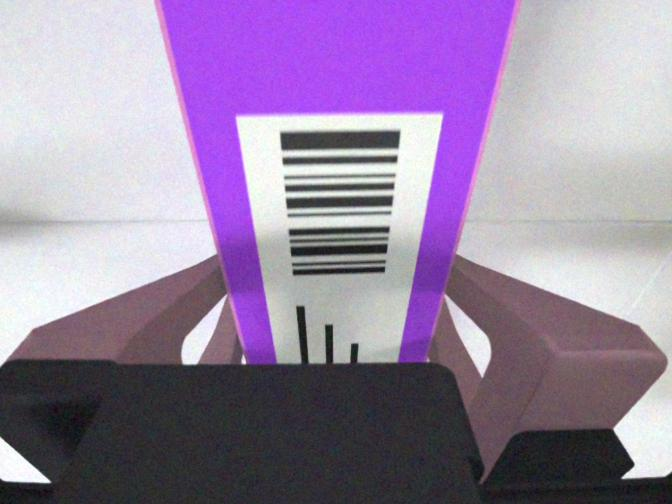

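Emit:
move(arm4={"joints":{"gripper_m":0.093}}, arm2={"joints":{"gripper_m":0.093}}, arm6={"joints":{"gripper_m":0.093}}, arm8={"joints":{"gripper_m":0.093}}, cameras=[])

Emit:
move(arm4={"target":[1.06,-0.34,0.94,0,1,0,0]}, arm2={"target":[-0.54,0.005,0.94,0,-0.7071,0.7071,0]}, arm6={"target":[0.478,-0.01,0.94,0,0.7071,0.7071,0]}, arm8={"target":[-1.803,-0.006,0.94,0,0.7071,0.7071,0]}, cameras=[])

Emit:
move(arm4={"target":[1.36,-0.465,1.12,0,1,0,0],"speed":0.4}, arm2={"target":[-0.69,-0.3,1.12,0,-0.7071,0.7071,0],"speed":0.4}, arm6={"target":[0.667,0.313,1.12,0,0.7071,0.7071,0],"speed":0.4}, arm8={"target":[-1.74,0.3,1.12,0,0.7071,0.7071,0],"speed":0.4}, cameras=[])

Emit:
move(arm1={"target":[-1.799,0.003,0.9,0,-0.7071,0.7071,0],"speed":0.35}, arm3={"target":[1.07,-0.334,0.9,0,0,1,0],"speed":0.35}, arm7={"target":[-0.54,-0.007,0.9,0,0.7071,0.7071,0],"speed":0.35}, arm6={"joints":{"joint1_rad":-1.157,"joint6_rad":-0.2}}, cameras=["arm1_cam_wrist","arm3_cam_wrist","arm7_cam_wrist"])

Scene clock: 335.10 s.
Joint torques (N m): arm1=[2.55 4.37 7.95 1.7 -0.03 -0.04] | arm2=[0.5 -25.88 7.54 0.96 -0.06 -0.13] | arm3=[-1.55 0.85 9.96 1.73 -0.24 0.1] | arm4=[1.44 -19.14 9.95 0.7 -0.03 0.09] | arm5=[-0.67 2.67 7.51 1.77 -0.15 -0.03] | arm6=[-1.14 -19.08 8.03 0.57 -0.04 -0.16] | arm7=[-1.2 2.32 9.77 1.46 0.03 0.04] | arm8=[2.26 -21.13 8.88 0.36 -0.09 -0.09]
Heat: arm1: hottest joint3_rad 32 °C; arm2: hottest joint2_rad 41 °C; arm3: hottest joint1_rad 30 °C; arm4: hottest joint3_rad 43 °C; arm5: hottest joint3_rad 35 °C; arm6: hottest joint2_rad 36 °C; arm7: hottest joint3_rad 41 °C; arm8: hottest joint2_rad 43 °C.
move: arm2 done; arm4 done; arm6 done; arm8 done
Joint velocities: within noise
arm1, arm3, arm5, arm7: as last shown
arm2.joint_positions: joint1_rad=-1.375 joint2_rad=+2.380 joint3_rad=+2.041 joint4_rad=-1.229 joint5_rad=+0.001 joint6_rad=-0.455 gripper_m=+0.09286
arm2.joint_status: all done
arm2.hand: x=-0.5377 y=+0.0058 z=+0.7680 quat_wxyz=(-0.002, +0.703, -0.711, +0.000) (m; scene frame)
arm2.hand_target: x=-0.5400 y=+0.0068 z=+0.7571 quat_wxyz=(+0.000, +0.707, -0.707, +0.000) (m; scene frame)
arm2.hand_status: not commanded
arm4.joint_positions: joint1_rad=+1.783 joint2_rad=+2.287 joint3_rad=+1.982 joint4_rad=-1.272 joint5_rad=+0.011 joint6_rad=-0.400 gripper_m=+0.09283
arm4.joint_status: all done
arm4.hand: x=+1.0599 y=-0.3384 z=+0.7697 quat_wxyz=(+0.001, +1.000, -0.003, -0.001) (m; scene frame)
arm4.hand_target: x=+1.0553 y=-0.3450 z=+0.7602 quat_wxyz=(+0.000, +1.000, +0.000, +0.000) (m; scene frame)
arm4.hand_status: not commanded
arm6.joint_positions: joint1_rad=-1.478 joint2_rad=+2.523 joint3_rad=+2.261 joint4_rad=-1.307 joint5_rad=+0.001 joint6_rad=-0.524 gripper_m=+0.09281
arm6.joint_status: all done
arm6.hand: x=+0.4793 y=-0.0109 z=+0.7671 quat_wxyz=(+0.000, -0.707, -0.707, +0.001) (m; scene frame)
arm6.hand_target: x=+0.4752 y=-0.0088 z=+0.7571 quat_wxyz=(+0.000, -0.707, -0.707, +0.000) (m; scene frame)
arm6.hand_status: not commanded
arm8.joint_positions: joint1_rad=+0.394 joint2_rad=+2.239 joint3_rad=+1.923 joint4_rad=-1.240 joint5_rad=+0.000 joint6_rad=-0.203 gripper_m=+0.09285
arm8.joint_status: all done
arm8.hand: x=-1.8039 y=-0.0060 z=+0.7793 quat_wxyz=(-0.005, -0.710, -0.704, +0.007) (m; scene frame)
arm8.hand_target: x=-1.7999 y=-0.0056 z=+0.7622 quat_wxyz=(+0.000, -0.707, -0.707, +0.000) (m; scene frame)
arm8.hand_status: not commanded
pictures: none
No camera images: "cameras" was empty.

Scene clock: 337.27 s.
Joint torques (N m): arm1=[2.2 4.54 8.01 1.76 -0.04 -0.03] | arm2=[0.44 -25.23 12.27 0.09 -0.06 -0.14] | arm3=[-1.61 1.03 9.91 1.7 -0.24 0.1] | arm4=[0.91 -17.73 15.32 -0.23 -0.03 0.04] | arm5=[-0.26 2.61 7.49 1.88 -0.16 0.04] | arm6=[-0.85 -19.37 13.05 -0.24 -0.03 -0.12] | arm7=[-1.08 2.26 9.74 1.48 0.03 0.06] | arm8=[2.14 -20.89 14.41 -0.57 -0.09 -0.09]
Heat: arm1: hottest joint3_rad 32 °C; arm2: hottest joint2_rad 41 °C; arm3: hottest joint1_rad 30 °C; arm4: hottest joint3_rad 43 °C; arm5: hottest joint3_rad 35 °C; arm6: hottest joint2_rad 36 °C; arm7: hottest joint3_rad 41 °C; arm8: hottest joint2_rad 43 °C.
move: arm2 off_target; arm4 off_target; arm6 off_target; arm8 off_target
Joint velocities: within noise
arm1, arm3, arm5, arm7: as last shown
arm2.joint_positions: joint1_rad=-1.375 joint2_rad=+2.264 joint3_rad=+2.262 joint4_rad=-1.597 joint5_rad=+0.001 joint6_rad=-0.455 gripper_m=+0.09293
arm2.joint_status: not commanded
arm2.hand: x=-0.5433 y=-0.0056 z=+0.9300 quat_wxyz=(+0.012, +0.703, -0.711, +0.004) (m; scene frame)
arm2.hand_target: x=-0.5403 y=+0.0043 z=+0.9399 quat_wxyz=(-0.001, +0.707, -0.707, +0.000) (m; scene frame)
arm2.hand_status: off_target (0.015 m and 1.6 deg from the pose sent, 0.172 m and 0.6 deg at the start; pose on its path clipped on 3 of 65 steps)
arm4.joint_positions: joint1_rad=+1.783 joint2_rad=+2.195 joint3_rad=+2.257 joint4_rad=-1.663 joint5_rad=+0.011 joint6_rad=-0.400 gripper_m=+0.09290
arm4.joint_status: not commanded
arm4.hand: x=+1.0733 y=-0.3417 z=+0.9346 quat_wxyz=(+0.005, +1.000, -0.003, +0.010) (m; scene frame)
arm4.hand_target: x=+1.0608 y=-0.3403 z=+0.9398 quat_wxyz=(+0.000, +1.000, +0.000, -0.001) (m; scene frame)
arm4.hand_status: off_target (0.014 m and 1.3 deg from the pose sent, 0.170 m and 0.4 deg at the start; pose on its path clipped on 7 of 65 steps)
arm6.joint_positions: joint1_rad=-1.478 joint2_rad=+2.453 joint3_rad=+2.545 joint4_rad=-1.698 joint5_rad=+0.001 joint6_rad=-0.524 gripper_m=+0.09288
arm6.joint_status: not commanded
arm6.hand: x=+0.4844 y=-0.0022 z=+0.9253 quat_wxyz=(+0.005, -0.707, -0.707, -0.017) (m; scene frame)
arm6.hand_target: x=+0.4785 y=-0.0092 z=+0.9399 quat_wxyz=(+0.000, -0.707, -0.707, +0.001) (m; scene frame)
arm6.hand_status: off_target (0.018 m and 2.0 deg from the pose sent, 0.173 m and 0.1 deg at the start; pose on its path clipped on 13 of 65 steps; a joint's target at an end of its range on 20 of 65 steps)
arm8.joint_positions: joint1_rad=+0.394 joint2_rad=+2.162 joint3_rad=+2.198 joint4_rad=-1.629 joint5_rad=+0.000 joint6_rad=-0.203 gripper_m=+0.09292
arm8.joint_status: not commanded
arm8.hand: x=-1.8016 y=+0.0048 z=+0.9331 quat_wxyz=(+0.006, -0.710, -0.704, -0.009) (m; scene frame)
arm8.hand_target: x=-1.8028 y=-0.0055 z=+0.9400 quat_wxyz=(+0.000, -0.707, -0.707, +0.001) (m; scene frame)
arm8.hand_status: off_target (0.013 m and 1.3 deg from the pose sent, 0.161 m and 1.1 deg at the start; pose on its path clipped on 5 of 65 steps)
pictures: none
No camera images: "cameras" was empty.

Scene clock: 339.27 s.
Joint torques (N m): arm1=[2.49 4.48 7.94 1.72 -0.03 -0.06] | arm2=[-0.03 -9.7 7.99 0.29 -0.07 -0.19] | arm3=[-1.73 0.97 9.94 1.73 -0.24 0.1] | arm4=[0.79 -5.83 9.69 0.21 -0.02 0.05] | arm5=[-0.03 2.55 7.35 1.7 -0.15 0.04] | arm6=[-0.62 -6.89 8.69 -0.16 -0.05 -0.1] | arm7=[-1.08 2.32 9.78 1.47 0.03 0.04] | arm8=[1.44 -6.95 9.24 -0.14 -0.11 -0.12]
Heat: arm1: hottest joint3_rad 32 °C; arm2: hottest joint2_rad 41 °C; arm3: hottest joint1_rad 30 °C; arm4: hottest joint3_rad 43 °C; arm5: hottest joint3_rad 35 °C; arm6: hottest joint2_rad 36 °C; arm7: hottest joint3_rad 41 °C; arm8: hottest joint2_rad 42 °C.
move: arm2 off_target; arm4 off_target; arm6 done; arm8 off_target
Joint velocities: within noise
arm1, arm3, arm5, arm7: as last shown
arm2.joint_positions: joint1_rad=-1.375 joint2_rad=+1.267 joint3_rad=+1.421 joint4_rad=-1.671 joint5_rad=+0.001 joint6_rad=-0.455 gripper_m=+0.09293
arm2.joint_status: not commanded
arm2.hand: x=-0.6902 y=-0.2984 z=+1.1230 quat_wxyz=(-0.026, +0.703, -0.710, -0.009) (m; scene frame)
arm2.hand_target: x=-0.6899 y=-0.3000 z=+1.1194 quat_wxyz=(-0.017, +0.707, -0.707, -0.006) (m; scene frame)
arm2.hand_status: off_target (0.003 m and 3.2 deg from the pose sent, 0.380 m and 1.6 deg at the start; a joint's target at an end of its range on 28 of 60 steps)
arm4.joint_positions: joint1_rad=+1.783 joint2_rad=+1.220 joint3_rad=+1.493 joint4_rad=-1.687 joint5_rad=+0.012 joint6_rad=-0.400 gripper_m=+0.09290
arm4.joint_status: not commanded
arm4.hand: x=+1.3607 y=-0.4625 z=+1.1257 quat_wxyz=(-0.031, +0.997, -0.004, -0.075) (m; scene frame)
arm4.hand_target: x=+1.3600 y=-0.4649 z=+1.1194 quat_wxyz=(-0.027, +0.998, +0.000, -0.064) (m; scene frame)
arm4.hand_status: off_target (0.006 m and 9.4 deg from the pose sent, 0.363 m and 1.3 deg at the start; a joint's target at an end of its range on 35 of 60 steps)
arm6.joint_positions: joint1_rad=-1.478 joint2_rad=+1.298 joint3_rad=+1.385 joint4_rad=-1.654 joint5_rad=+0.001 joint6_rad=-0.524 gripper_m=+0.09288
arm6.joint_status: not commanded
arm6.hand: x=+0.6661 y=+0.3113 z=+1.1183 quat_wxyz=(+0.000, -0.707, -0.707, +0.003) (m; scene frame)
arm6.hand_target: x=+0.6670 y=+0.3130 z=+1.1199 quat_wxyz=(+0.000, -0.707, -0.707, +0.000) (m; scene frame)
arm6.hand_status: done (0.003 m and 0.3 deg from the pose sent, 0.413 m and 2.0 deg at the start; pose on its path clipped on 15 of 60 steps)
arm8.joint_positions: joint1_rad=+0.394 joint2_rad=+1.222 joint3_rad=+1.486 joint4_rad=-1.673 joint5_rad=+0.000 joint6_rad=-0.209 gripper_m=+0.09292
arm8.joint_status: not commanded
arm8.hand: x=-1.7383 y=+0.2992 z=+1.1243 quat_wxyz=(-0.044, -0.706, -0.704, +0.068) (m; scene frame)
arm8.hand_target: x=-1.7400 y=+0.2998 z=+1.1192 quat_wxyz=(-0.038, -0.705, -0.705, +0.060) (m; scene frame)
arm8.hand_status: off_target (0.005 m and 9.3 deg from the pose sent, 0.355 m and 1.3 deg at the start; a joint's target at an end of its range on 35 of 60 steps)
pictures: none
No camera images: "cameras" was empty.

Scene clock: 342.47 s.
Joint torques (N m): arm1=[1.96 -19.66 12.63 -0.17 -0.08 -0.09] | arm2=[0.03 -9.76 8.01 0.29 -0.07 -0.19] | arm3=[-0.5 -23.71 14.26 -0.43 -0.22 0.12] | arm4=[0.85 -5.77 9.7 0.23 -0.02 0.05] | arm5=[-0.5 2.78 7.38 1.92 -0.16 -0.01] | arm6=[-0.26 -6.95 8.7 -0.13 0.05 0] | arm7=[-0.73 -16.26 14.65 -0.28 -0.16 0.09] | arm8=[1.38 -7.06 9.18 -0.13 -0.12 -0.11]
Heat: arm1: hottest joint3_rad 33 °C; arm2: hottest joint2_rad 40 °C; arm3: hottest joint1_rad 30 °C; arm4: hottest joint3_rad 43 °C; arm5: hottest joint3_rad 35 °C; arm6: hottest joint2_rad 36 °C; arm7: hottest joint3_rad 41 °C; arm8: hottest joint2_rad 41 °C.
move: arm1 off_target; arm3 off_target; arm6 done; arm7 off_target
Joint velocities: within noise
arm1.joint_positions: joint1_rad=+1.458 joint2_rad=+2.246 joint3_rad=+2.244 joint4_rad=-1.574 joint5_rad=-0.005 joint6_rad=-0.519 gripper_m=+0.09398
arm1.joint_status: not commanded
arm1.hand: x=-1.7982 y=-0.0097 z=+0.8981 quat_wxyz=(+0.006, +0.701, -0.713, +0.003) (m; scene frame)
arm1.hand_target: x=-1.7994 y=+0.0024 z=+0.8998 quat_wxyz=(-0.001, +0.707, -0.707, +0.000) (m; scene frame)
arm1.hand_status: off_target (0.013 m and 1.3 deg from the pose sent, 0.671 m and 55.3 deg at the start)
arm2, arm4, arm5, arm8: as last shown
arm3.joint_positions: joint1_rad=-2.117 joint2_rad=+2.239 joint3_rad=+2.208 joint4_rad=-1.583 joint5_rad=+0.007 joint6_rad=+0.398 gripper_m=+0.09400
arm3.joint_status: not commanded
arm3.hand: x=+1.0588 y=-0.3398 z=+0.8851 quat_wxyz=(+0.015, +0.008, -1.000, +0.009) (m; scene frame)
arm3.hand_target: x=+1.0691 y=-0.3344 z=+0.9001 quat_wxyz=(-0.001, +0.000, -1.000, +0.000) (m; scene frame)
arm3.hand_status: off_target (0.020 m and 2.2 deg from the pose sent, 0.636 m and 67.3 deg at the start)
arm6.joint_positions: joint1_rad=-1.161 joint2_rad=+1.298 joint3_rad=+1.385 joint4_rad=-1.654 joint5_rad=-0.001 joint6_rad=-0.209 gripper_m=+0.09288
arm6.joint_status: all done
arm6.hand: x=+0.7744 y=+0.2696 z=+1.1182 quat_wxyz=(-0.002, -0.707, -0.707, +0.002) (m; scene frame)
arm6.hand_target: x=+0.7761 y=+0.2712 z=+1.1199 quat_wxyz=(+0.000, -0.708, -0.706, +0.000) (m; scene frame)
arm6.hand_status: not commanded
arm7.joint_positions: joint1_rad=-1.111 joint2_rad=+2.046 joint3_rad=+1.770 joint4_rad=-1.331 joint5_rad=+0.001 joint6_rad=-0.182 gripper_m=+0.09397
arm7.joint_status: not commanded
arm7.hand: x=-0.5341 y=+0.0103 z=+0.8842 quat_wxyz=(+0.012, -0.706, -0.708, -0.015) (m; scene frame)
arm7.hand_target: x=-0.5398 y=-0.0059 z=+0.9001 quat_wxyz=(+0.000, -0.707, -0.707, +0.000) (m; scene frame)
arm7.hand_status: off_target (0.024 m and 2.2 deg from the pose sent, 0.631 m and 56.8 deg at the start)
pictures: arm1_cam_wrist, arm3_cam_wrist, arm7_cam_wrist
camera_calibration:
arm1_cam_wrist: T_world_to_cam=[[0.999398, -0.0337614, -0.00803585, 1.80501], [-0.0227005, -0.811092, 0.584478, -0.568898], [-0.0262506, -0.583944, -0.81137, 0.802366], [0, 0, 0, 1]] pos_world=[-1.79577, 0.0680472, 0.998029]
arm3_cam_wrist: T_world_to_cam=[[0.0117643, -0.99958, 0.0264845, -0.376653], [-0.795073, 0.00671163, 0.606477, 0.313195], [-0.6064, -0.0281919, -0.79466, 1.45978], [0, 0, 0, 1]] pos_world=[1.13865, -0.337443, 0.980055]
arm7_cam_wrist: T_world_to_cam=[[-0.999805, -0.0180068, 0.00812808, -0.544116], [-0.00950944, 0.79925, 0.600923, -0.538316], [-0.0173171, 0.600729, -0.799265, 0.812563], [0, 0, 0, 1]] pos_world=[-0.535057, -0.0676784, 0.977362]

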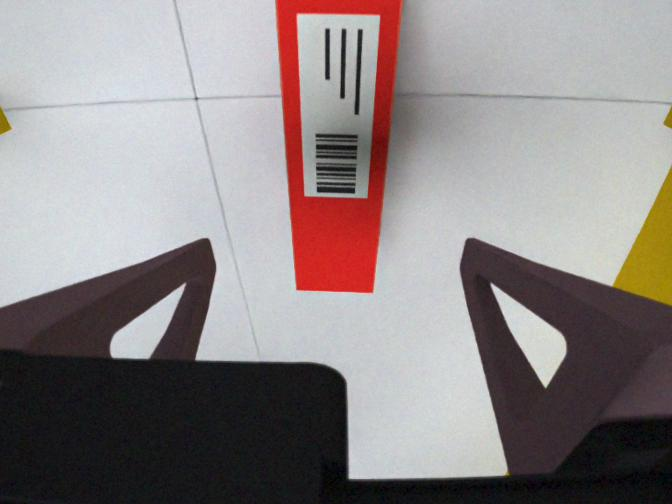

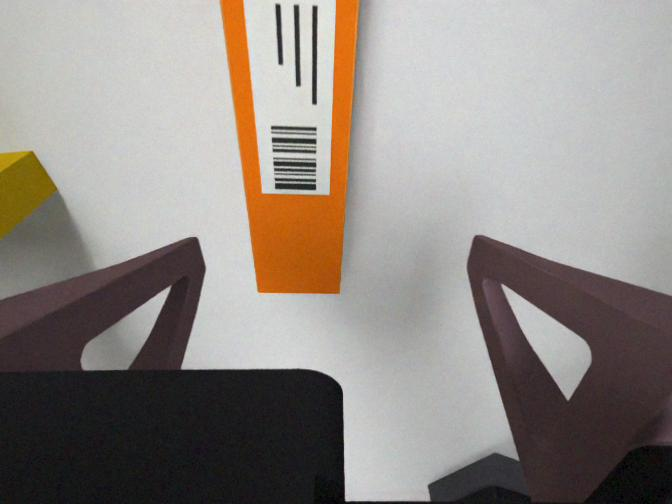

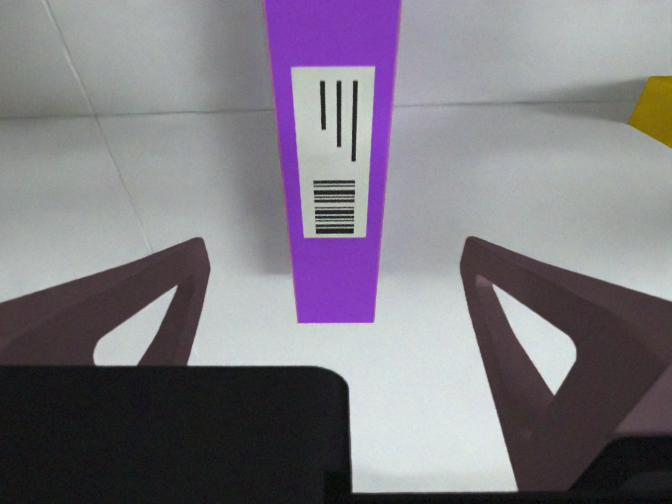

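Emit:
move(arm1={"target":[-1.798,0.018,0.767,0,-0.7071,0.7071,0]}, arm3={"target":[1.085,-0.301,0.772,0,0,1,0]}, arm7={"target":[-0.54,-0.007,0.77,0,0.7071,0.7071,0]}, cameras=["arm3_cam_wrist"])

Scene clock: 357.90 s.
Joint torques (N m): arm1=[1.79 -22.18 9.78 0.61 -0.04 0.04] | arm2=[-0.03 -9.76 8.01 0.29 -0.07 -0.19] | arm3=[0.38 -27.11 11.55 0.44 -0.22 0.16] | arm4=[0.79 -5.77 9.7 0.21 -0.02 0.04] | arm5=[-0.26 2.78 7.42 1.74 -0.14 0.03] | arm6=[-0.26 -6.95 8.7 -0.13 0.05 -0.01] | arm7=[-0.67 -17.32 8.96 0.59 -0.16 0.09] | arm8=[1.26 -7.12 9.18 -0.16 -0.11 -0.11]
Heat: arm1: hottest joint3_rad 36 °C; arm2: hottest joint2_rad 37 °C; arm3: hottest joint3_rad 34 °C; arm4: hottest joint3_rad 42 °C; arm5: hottest joint3_rad 35 °C; arm6: hottest joint3_rad 36 °C; arm7: hottest joint3_rad 42 °C; arm8: hottest joint2_rad 37 °C.
move: arm1 off_target; arm3 off_target; arm7 done
Joint velocities: within noise
arm1.joint_positions: joint1_rad=+1.467 joint2_rad=+2.377 joint3_rad=+2.129 joint4_rad=-1.339 joint5_rad=-0.005 joint6_rad=-0.519 gripper_m=+0.09398
arm1.joint_status: not commanded
arm1.hand: x=-1.7950 y=+0.0062 z=+0.7651 quat_wxyz=(+0.011, +0.704, -0.710, +0.004) (m; scene frame)
arm1.hand_target: x=-1.7982 y=+0.0178 z=+0.7671 quat_wxyz=(+0.000, +0.707, -0.707, +0.000) (m; scene frame)
arm1.hand_status: off_target (0.012 m and 1.4 deg from the pose sent, 0.134 m and 1.2 deg at the start)
arm2, arm4, arm5, arm6, arm8: as last shown
arm3.joint_positions: joint1_rad=-2.095 joint2_rad=+2.411 joint3_rad=+2.171 joint4_rad=-1.392 joint5_rad=+0.006 joint6_rad=+0.431 gripper_m=+0.09400
arm3.joint_status: not commanded
arm3.hand: x=+1.0753 y=-0.3155 z=+0.7535 quat_wxyz=(+0.024, +0.003, -1.000, +0.013) (m; scene frame)
arm3.hand_target: x=+1.0842 y=-0.3014 z=+0.7724 quat_wxyz=(+0.000, +0.000, -1.000, +0.000) (m; scene frame)
arm3.hand_status: off_target (0.025 m and 3.1 deg from the pose sent, 0.122 m and 2.2 deg at the start)
arm7.joint_positions: joint1_rad=-1.111 joint2_rad=+2.187 joint3_rad=+1.688 joint4_rad=-1.084 joint5_rad=+0.001 joint6_rad=-0.182 gripper_m=+0.09397
arm7.joint_status: not commanded
arm7.hand: x=-0.5367 y=-0.0035 z=+0.7695 quat_wxyz=(+0.005, -0.706, -0.708, -0.005) (m; scene frame)
arm7.hand_target: x=-0.5400 y=-0.0070 z=+0.7700 quat_wxyz=(+0.000, -0.707, -0.707, +0.000) (m; scene frame)
arm7.hand_status: done (0.005 m and 0.8 deg from the pose sent, 0.116 m and 2.2 deg at the start)
pictures: arm3_cam_wrist
camera_calibration:
arm3_cam_wrist: T_world_to_cam=[[0.00127155, -0.999397, 0.034708, -0.343938], [-0.784836, 0.0205113, 0.619364, 0.389665], [-0.619702, -0.0280276, -0.784336, 1.37257], [0, 0, 0, 1]] pos_world=[1.15684, -0.313253, 0.847146]

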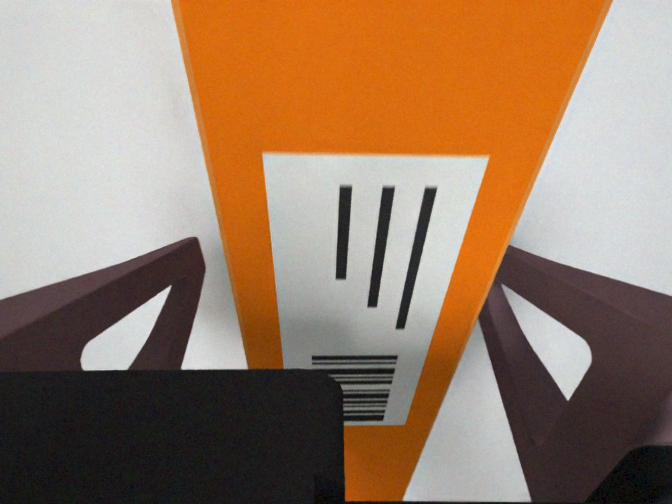

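Emit:
move(arm1={"joints":{"gripper_m":0.04}}, arm3={"joints":{"gripper_m":0.04}}, arm7={"joints":{"gripper_m":0.04}}, cameras=[])

Emit:
move(arm1={"target":[-1.797,0.012,0.88,0,-0.7071,0.7071,0],"speed":0.2}, arm3={"target":[1.08,-0.305,0.88,0,0,1,0],"speed":0.2}, arm7={"target":[-0.54,-0.007,0.88,0,0.7071,0.7071,0],"speed":0.2}, cameras=[])

Emit:
move(arm1={"target":[-1.966,-0.296,1.12,0,-0.7071,0.7071,0],"speed":0.3}, arm3={"target":[0.765,-0.465,1.12,0,0,1,0],"speed":0.3}, arm7={"target":[-0.49,0.261,1.12,0,0.7071,0.7071,0],"speed":0.3}, cameras=["arm1_cam_wrist","arm3_cam_wrist","arm7_cam_wrist"])

Scene clock: 381.20 s.
Joint torques (N m): arm1=[2.08 -22.18 9.65 0.65 -0.03 0.06] | arm2=[-0.03 -9.7 8.01 0.31 -0.07 -0.19] | arm3=[0.44 -26.93 11.44 0.49 -0.17 0.13] | arm4=[0.79 -5.77 9.7 0.21 -0.02 0.05] | arm5=[0.21 2.61 7.49 1.91 -0.16 0] | arm6=[-0.32 -6.95 8.69 -0.16 0.05 0] | arm7=[-0.73 -17.32 9.01 0.5 -0.14 0.09] | arm8=[1.49 -7 9.22 -0.13 -0.11 -0.09]
Heat: arm1: hottest joint3_rad 36 °C; arm2: hottest joint3_rad 37 °C; arm3: hottest joint2_rad 36 °C; arm4: hottest joint3_rad 41 °C; arm5: hottest joint3_rad 35 °C; arm6: hottest joint3_rad 36 °C; arm7: hottest joint3_rad 42 °C; arm8: hottest joint3_rad 36 °C.
move: arm1 off_target; arm3 off_target; arm7 off_target
Joint velocities: within noise
arm1.joint_positions: joint1_rad=+1.467 joint2_rad=+2.377 joint3_rad=+2.129 joint4_rad=-1.339 joint5_rad=-0.006 joint6_rad=-0.519 gripper_m=+0.05955
arm1.joint_status: gripper_m off_target (ended at +0.05958, target +0.04000)
arm1.hand: x=-1.7951 y=+0.0064 z=+0.7651 quat_wxyz=(+0.011, +0.704, -0.710, +0.004) (m; scene frame)
arm1.hand_target: x=-1.7982 y=+0.0178 z=+0.7671 quat_wxyz=(+0.000, +0.707, -0.707, +0.000) (m; scene frame)
arm1.hand_status: not commanded
arm2, arm4, arm6, arm8: as last shown
arm3.joint_positions: joint1_rad=-2.095 joint2_rad=+2.411 joint3_rad=+2.171 joint4_rad=-1.392 joint5_rad=+0.005 joint6_rad=+0.431 gripper_m=+0.05910
arm3.joint_status: gripper_m off_target (ended at +0.05913, target +0.04000)
arm3.hand: x=+1.0753 y=-0.3153 z=+0.7535 quat_wxyz=(+0.024, +0.002, -1.000, +0.012) (m; scene frame)
arm3.hand_target: x=+1.0842 y=-0.3014 z=+0.7724 quat_wxyz=(+0.000, +0.000, -1.000, +0.000) (m; scene frame)
arm3.hand_status: not commanded
arm5.joint_positions: joint1_rad=+0.673 joint2_rad=+0.625 joint3_rad=+1.427 joint4_rad=-1.371 joint5_rad=+0.001 joint6_rad=+0.410 gripper_m=+0.09397
arm5.joint_status: not commanded
arm5.hand: x=+1.9541 y=+0.5503 z=+1.3379 quat_wxyz=(+0.189, +0.879, +0.002, -0.438) (m; scene frame)
arm5.hand_target: x=+1.9569 y=+0.5495 z=+1.3504 quat_wxyz=(+0.198, +0.872, +0.001, -0.448) (m; scene frame)
arm5.hand_status: not commanded
arm7.joint_positions: joint1_rad=-1.111 joint2_rad=+2.187 joint3_rad=+1.688 joint4_rad=-1.084 joint5_rad=+0.001 joint6_rad=-0.182 gripper_m=+0.06066
arm7.joint_status: gripper_m off_target (ended at +0.06069, target +0.04000)
arm7.hand: x=-0.5366 y=-0.0035 z=+0.7695 quat_wxyz=(+0.005, -0.706, -0.708, -0.005) (m; scene frame)
arm7.hand_target: x=-0.5399 y=-0.0070 z=+0.7700 quat_wxyz=(+0.000, -0.707, -0.707, +0.000) (m; scene frame)
arm7.hand_status: not commanded
pictures: none
No camera images: "cameras" was empty.

Scene clock: 382.77 s.
Joint torques (N m): arm1=[1.26 -20.42 12.48 -0.23 -0.03 -0.05] | arm2=[-0.03 -9.7 8.01 0.29 -0.07 -0.19] | arm3=[0.26 -27.11 14.34 -0.57 -0.18 0.11] | arm4=[0.79 -5.77 9.7 0.23 -0.02 0.04] | arm5=[-0.32 3.08 7.43 1.83 -0.12 -0.02] | arm6=[-0.32 -6.95 8.7 -0.14 0.05 0] | arm7=[-0.67 -17.14 14.16 -0.46 -0.15 0.09] | arm8=[1.26 -7 9.24 -0.16 -0.1 -0.12]
Heat: arm1: hottest joint3_rad 36 °C; arm2: hottest joint3_rad 37 °C; arm3: hottest joint2_rad 36 °C; arm4: hottest joint3_rad 41 °C; arm5: hottest joint3_rad 35 °C; arm6: hottest joint3_rad 36 °C; arm7: hottest joint3_rad 42 °C; arm8: hottest joint3_rad 36 °C.
move: arm1 off_target; arm3 off_target; arm7 off_target
Joint velocities: within noise
arm1.joint_positions: joint1_rad=+1.467 joint2_rad=+2.289 joint3_rad=+2.260 joint4_rad=-1.552 joint5_rad=-0.006 joint6_rad=-0.519 gripper_m=+0.05955
arm1.joint_status: not commanded
arm1.hand: x=-1.7990 y=+0.0015 z=+0.8753 quat_wxyz=(+0.008, +0.704, -0.710, +0.003) (m; scene frame)
arm1.hand_target: x=-1.7973 y=+0.0115 z=+0.8801 quat_wxyz=(-0.001, +0.707, -0.707, +0.000) (m; scene frame)
arm1.hand_status: off_target (0.012 m and 1.1 deg from the pose sent, 0.115 m and 1.4 deg at the start)
arm2, arm4, arm5, arm6, arm8: as last shown
arm3.joint_positions: joint1_rad=-2.095 joint2_rad=+2.352 joint3_rad=+2.305 joint4_rad=-1.596 joint5_rad=+0.005 joint6_rad=+0.431 gripper_m=+0.05910
arm3.joint_status: not commanded
arm3.hand: x=+1.0704 y=-0.3179 z=+0.8456 quat_wxyz=(+0.029, +0.002, -0.999, +0.014) (m; scene frame)
arm3.hand_target: x=+1.0783 y=-0.3059 z=+0.8800 quat_wxyz=(+0.000, +0.000, -1.000, -0.001) (m; scene frame)
arm3.hand_status: off_target (0.038 m and 3.7 deg from the pose sent, 0.127 m and 3.1 deg at the start; pose on its path clipped on 5 of 47 steps)
arm7.joint_positions: joint1_rad=-1.111 joint2_rad=+2.071 joint3_rad=+1.742 joint4_rad=-1.285 joint5_rad=+0.001 joint6_rad=-0.182 gripper_m=+0.06066
arm7.joint_status: not commanded
arm7.hand: x=-0.5340 y=+0.0107 z=+0.8586 quat_wxyz=(+0.014, -0.706, -0.708, -0.018) (m; scene frame)
arm7.hand_target: x=-0.5398 y=-0.0058 z=+0.8803 quat_wxyz=(+0.000, -0.707, -0.707, +0.000) (m; scene frame)
arm7.hand_status: off_target (0.028 m and 2.6 deg from the pose sent, 0.111 m and 0.8 deg at the start)
pictures: none
No camera images: "cameras" was empty.

Scene clock: 385.20 s.
Joint torques (N m): arm1=[0.26 -6.71 8.09 0.23 -0.07 -0.06] | arm2=[0.03 -9.7 8.01 0.31 -0.07 -0.19] | arm3=[-1.49 -9.05 9.54 0.13 -0.16 -0.12] | arm4=[0.79 -5.77 9.7 0.21 -0.02 0.05] | arm5=[0.21 2.78 7.39 1.85 -0.19 0.02] | arm6=[-0.26 -6.95 8.69 -0.13 0.05 0] | arm7=[-0.85 -8.06 9.16 -0.27 -0.16 0.08] | arm8=[1.26 -6.59 9.22 -0.24 -0.11 -0.1]
Heat: arm1: hottest joint3_rad 36 °C; arm2: hottest joint3_rad 37 °C; arm3: hottest joint2_rad 36 °C; arm4: hottest joint3_rad 41 °C; arm5: hottest joint3_rad 35 °C; arm6: hottest joint3_rad 36 °C; arm7: hottest joint3_rad 42 °C; arm8: hottest joint3_rad 36 °C.
move: arm1 off_target; arm3 off_target; arm7 done
Joint velocities: within noise
arm1.joint_positions: joint1_rad=+1.458 joint2_rad=+1.217 joint3_rad=+1.470 joint4_rad=-1.676 joint5_rad=-0.007 joint6_rad=-0.540 gripper_m=+0.05955
arm1.joint_status: not commanded
arm1.hand: x=-1.9688 y=-0.2924 z=+1.1252 quat_wxyz=(-0.069, +0.707, -0.704, -0.017) (m; scene frame)
arm1.hand_target: x=-1.9661 y=-0.2959 z=+1.1194 quat_wxyz=(-0.057, +0.706, -0.706, -0.014) (m; scene frame)
arm1.hand_status: off_target (0.007 m and 8.1 deg from the pose sent, 0.420 m and 1.1 deg at the start; a joint's target at an end of its range on 35 of 73 steps)
arm2, arm4, arm5, arm6, arm8: as last shown
arm3.joint_positions: joint1_rad=-2.095 joint2_rad=+1.222 joint3_rad=+1.483 joint4_rad=-1.676 joint5_rad=+0.005 joint6_rad=+0.431 gripper_m=+0.05910
arm3.joint_status: not commanded
arm3.hand: x=+0.7635 y=-0.4616 z=+1.1197 quat_wxyz=(-0.075, +0.002, -0.997, -0.034) (m; scene frame)
arm3.hand_target: x=+0.7651 y=-0.4650 z=+1.1192 quat_wxyz=(-0.070, +0.000, -0.997, -0.032) (m; scene frame)
arm3.hand_status: off_target (0.004 m and 9.4 deg from the pose sent, 0.436 m and 3.7 deg at the start; a joint's target at an end of its range on 38 of 73 steps)
arm7.joint_positions: joint1_rad=-1.111 joint2_rad=+1.282 joint3_rad=+1.436 joint4_rad=-1.695 joint5_rad=+0.001 joint6_rad=-0.182 gripper_m=+0.06066
arm7.joint_status: not commanded
arm7.hand: x=-0.4891 y=+0.2561 z=+1.1239 quat_wxyz=(-0.007, -0.706, -0.708, +0.011) (m; scene frame)
arm7.hand_target: x=-0.4899 y=+0.2609 z=+1.1198 quat_wxyz=(-0.001, -0.707, -0.707, +0.002) (m; scene frame)
arm7.hand_status: done (0.006 m and 1.5 deg from the pose sent, 0.365 m and 2.6 deg at the start; a joint's target at an end of its range on 26 of 73 steps)
pictures: arm1_cam_wrist, arm3_cam_wrist, arm7_cam_wrist
camera_calibration:
arm1_cam_wrist: T_world_to_cam=[[0.997623, -0.0149917, 0.0672595, 1.88518], [-0.0449219, -0.881634, 0.469792, -0.870151], [0.0522553, -0.471696, -0.880211, 1.08191], [0, 0, 0, 1]] pos_world=[-1.97632, -0.22856, 1.2343]
arm3_cam_wrist: T_world_to_cam=[[0.00222186, -0.998323, -0.0578516, -0.398874], [-0.890586, -0.0282871, 0.453935, 0.164468], [-0.45481, 0.0505132, -0.889155, 1.49017], [0, 0, 0, 1]] pos_world=[0.825102, -0.468826, 1.22726]
arm7_cam_wrist: T_world_to_cam=[[-0.999644, -0.0171741, 0.0204312, -0.510705], [-0.00313646, 0.835769, 0.549073, -0.826298], [-0.0265056, 0.548813, -0.835525, 0.906893], [0, 0, 0, 1]] pos_world=[-0.489077, 0.184108, 1.22186]

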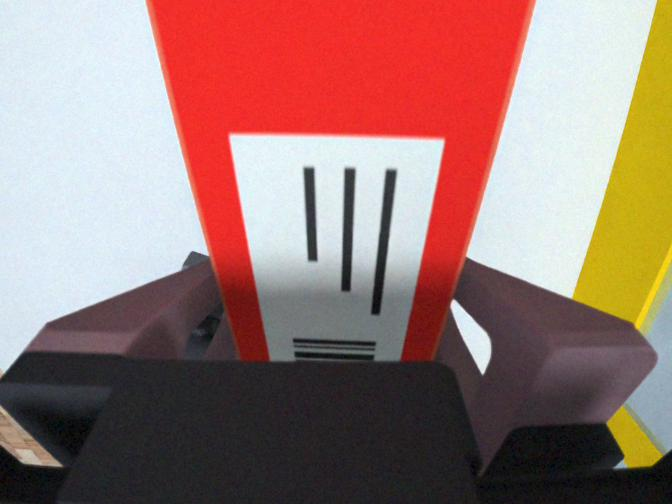

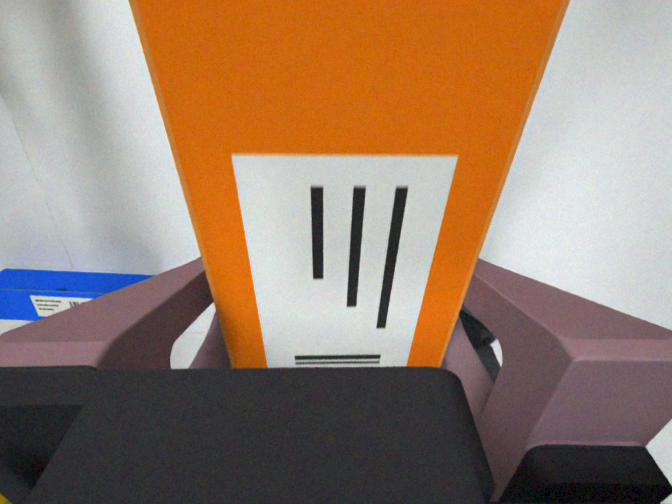

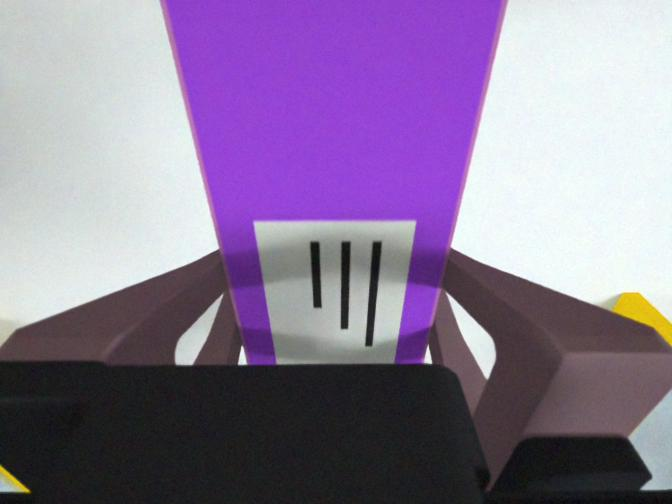

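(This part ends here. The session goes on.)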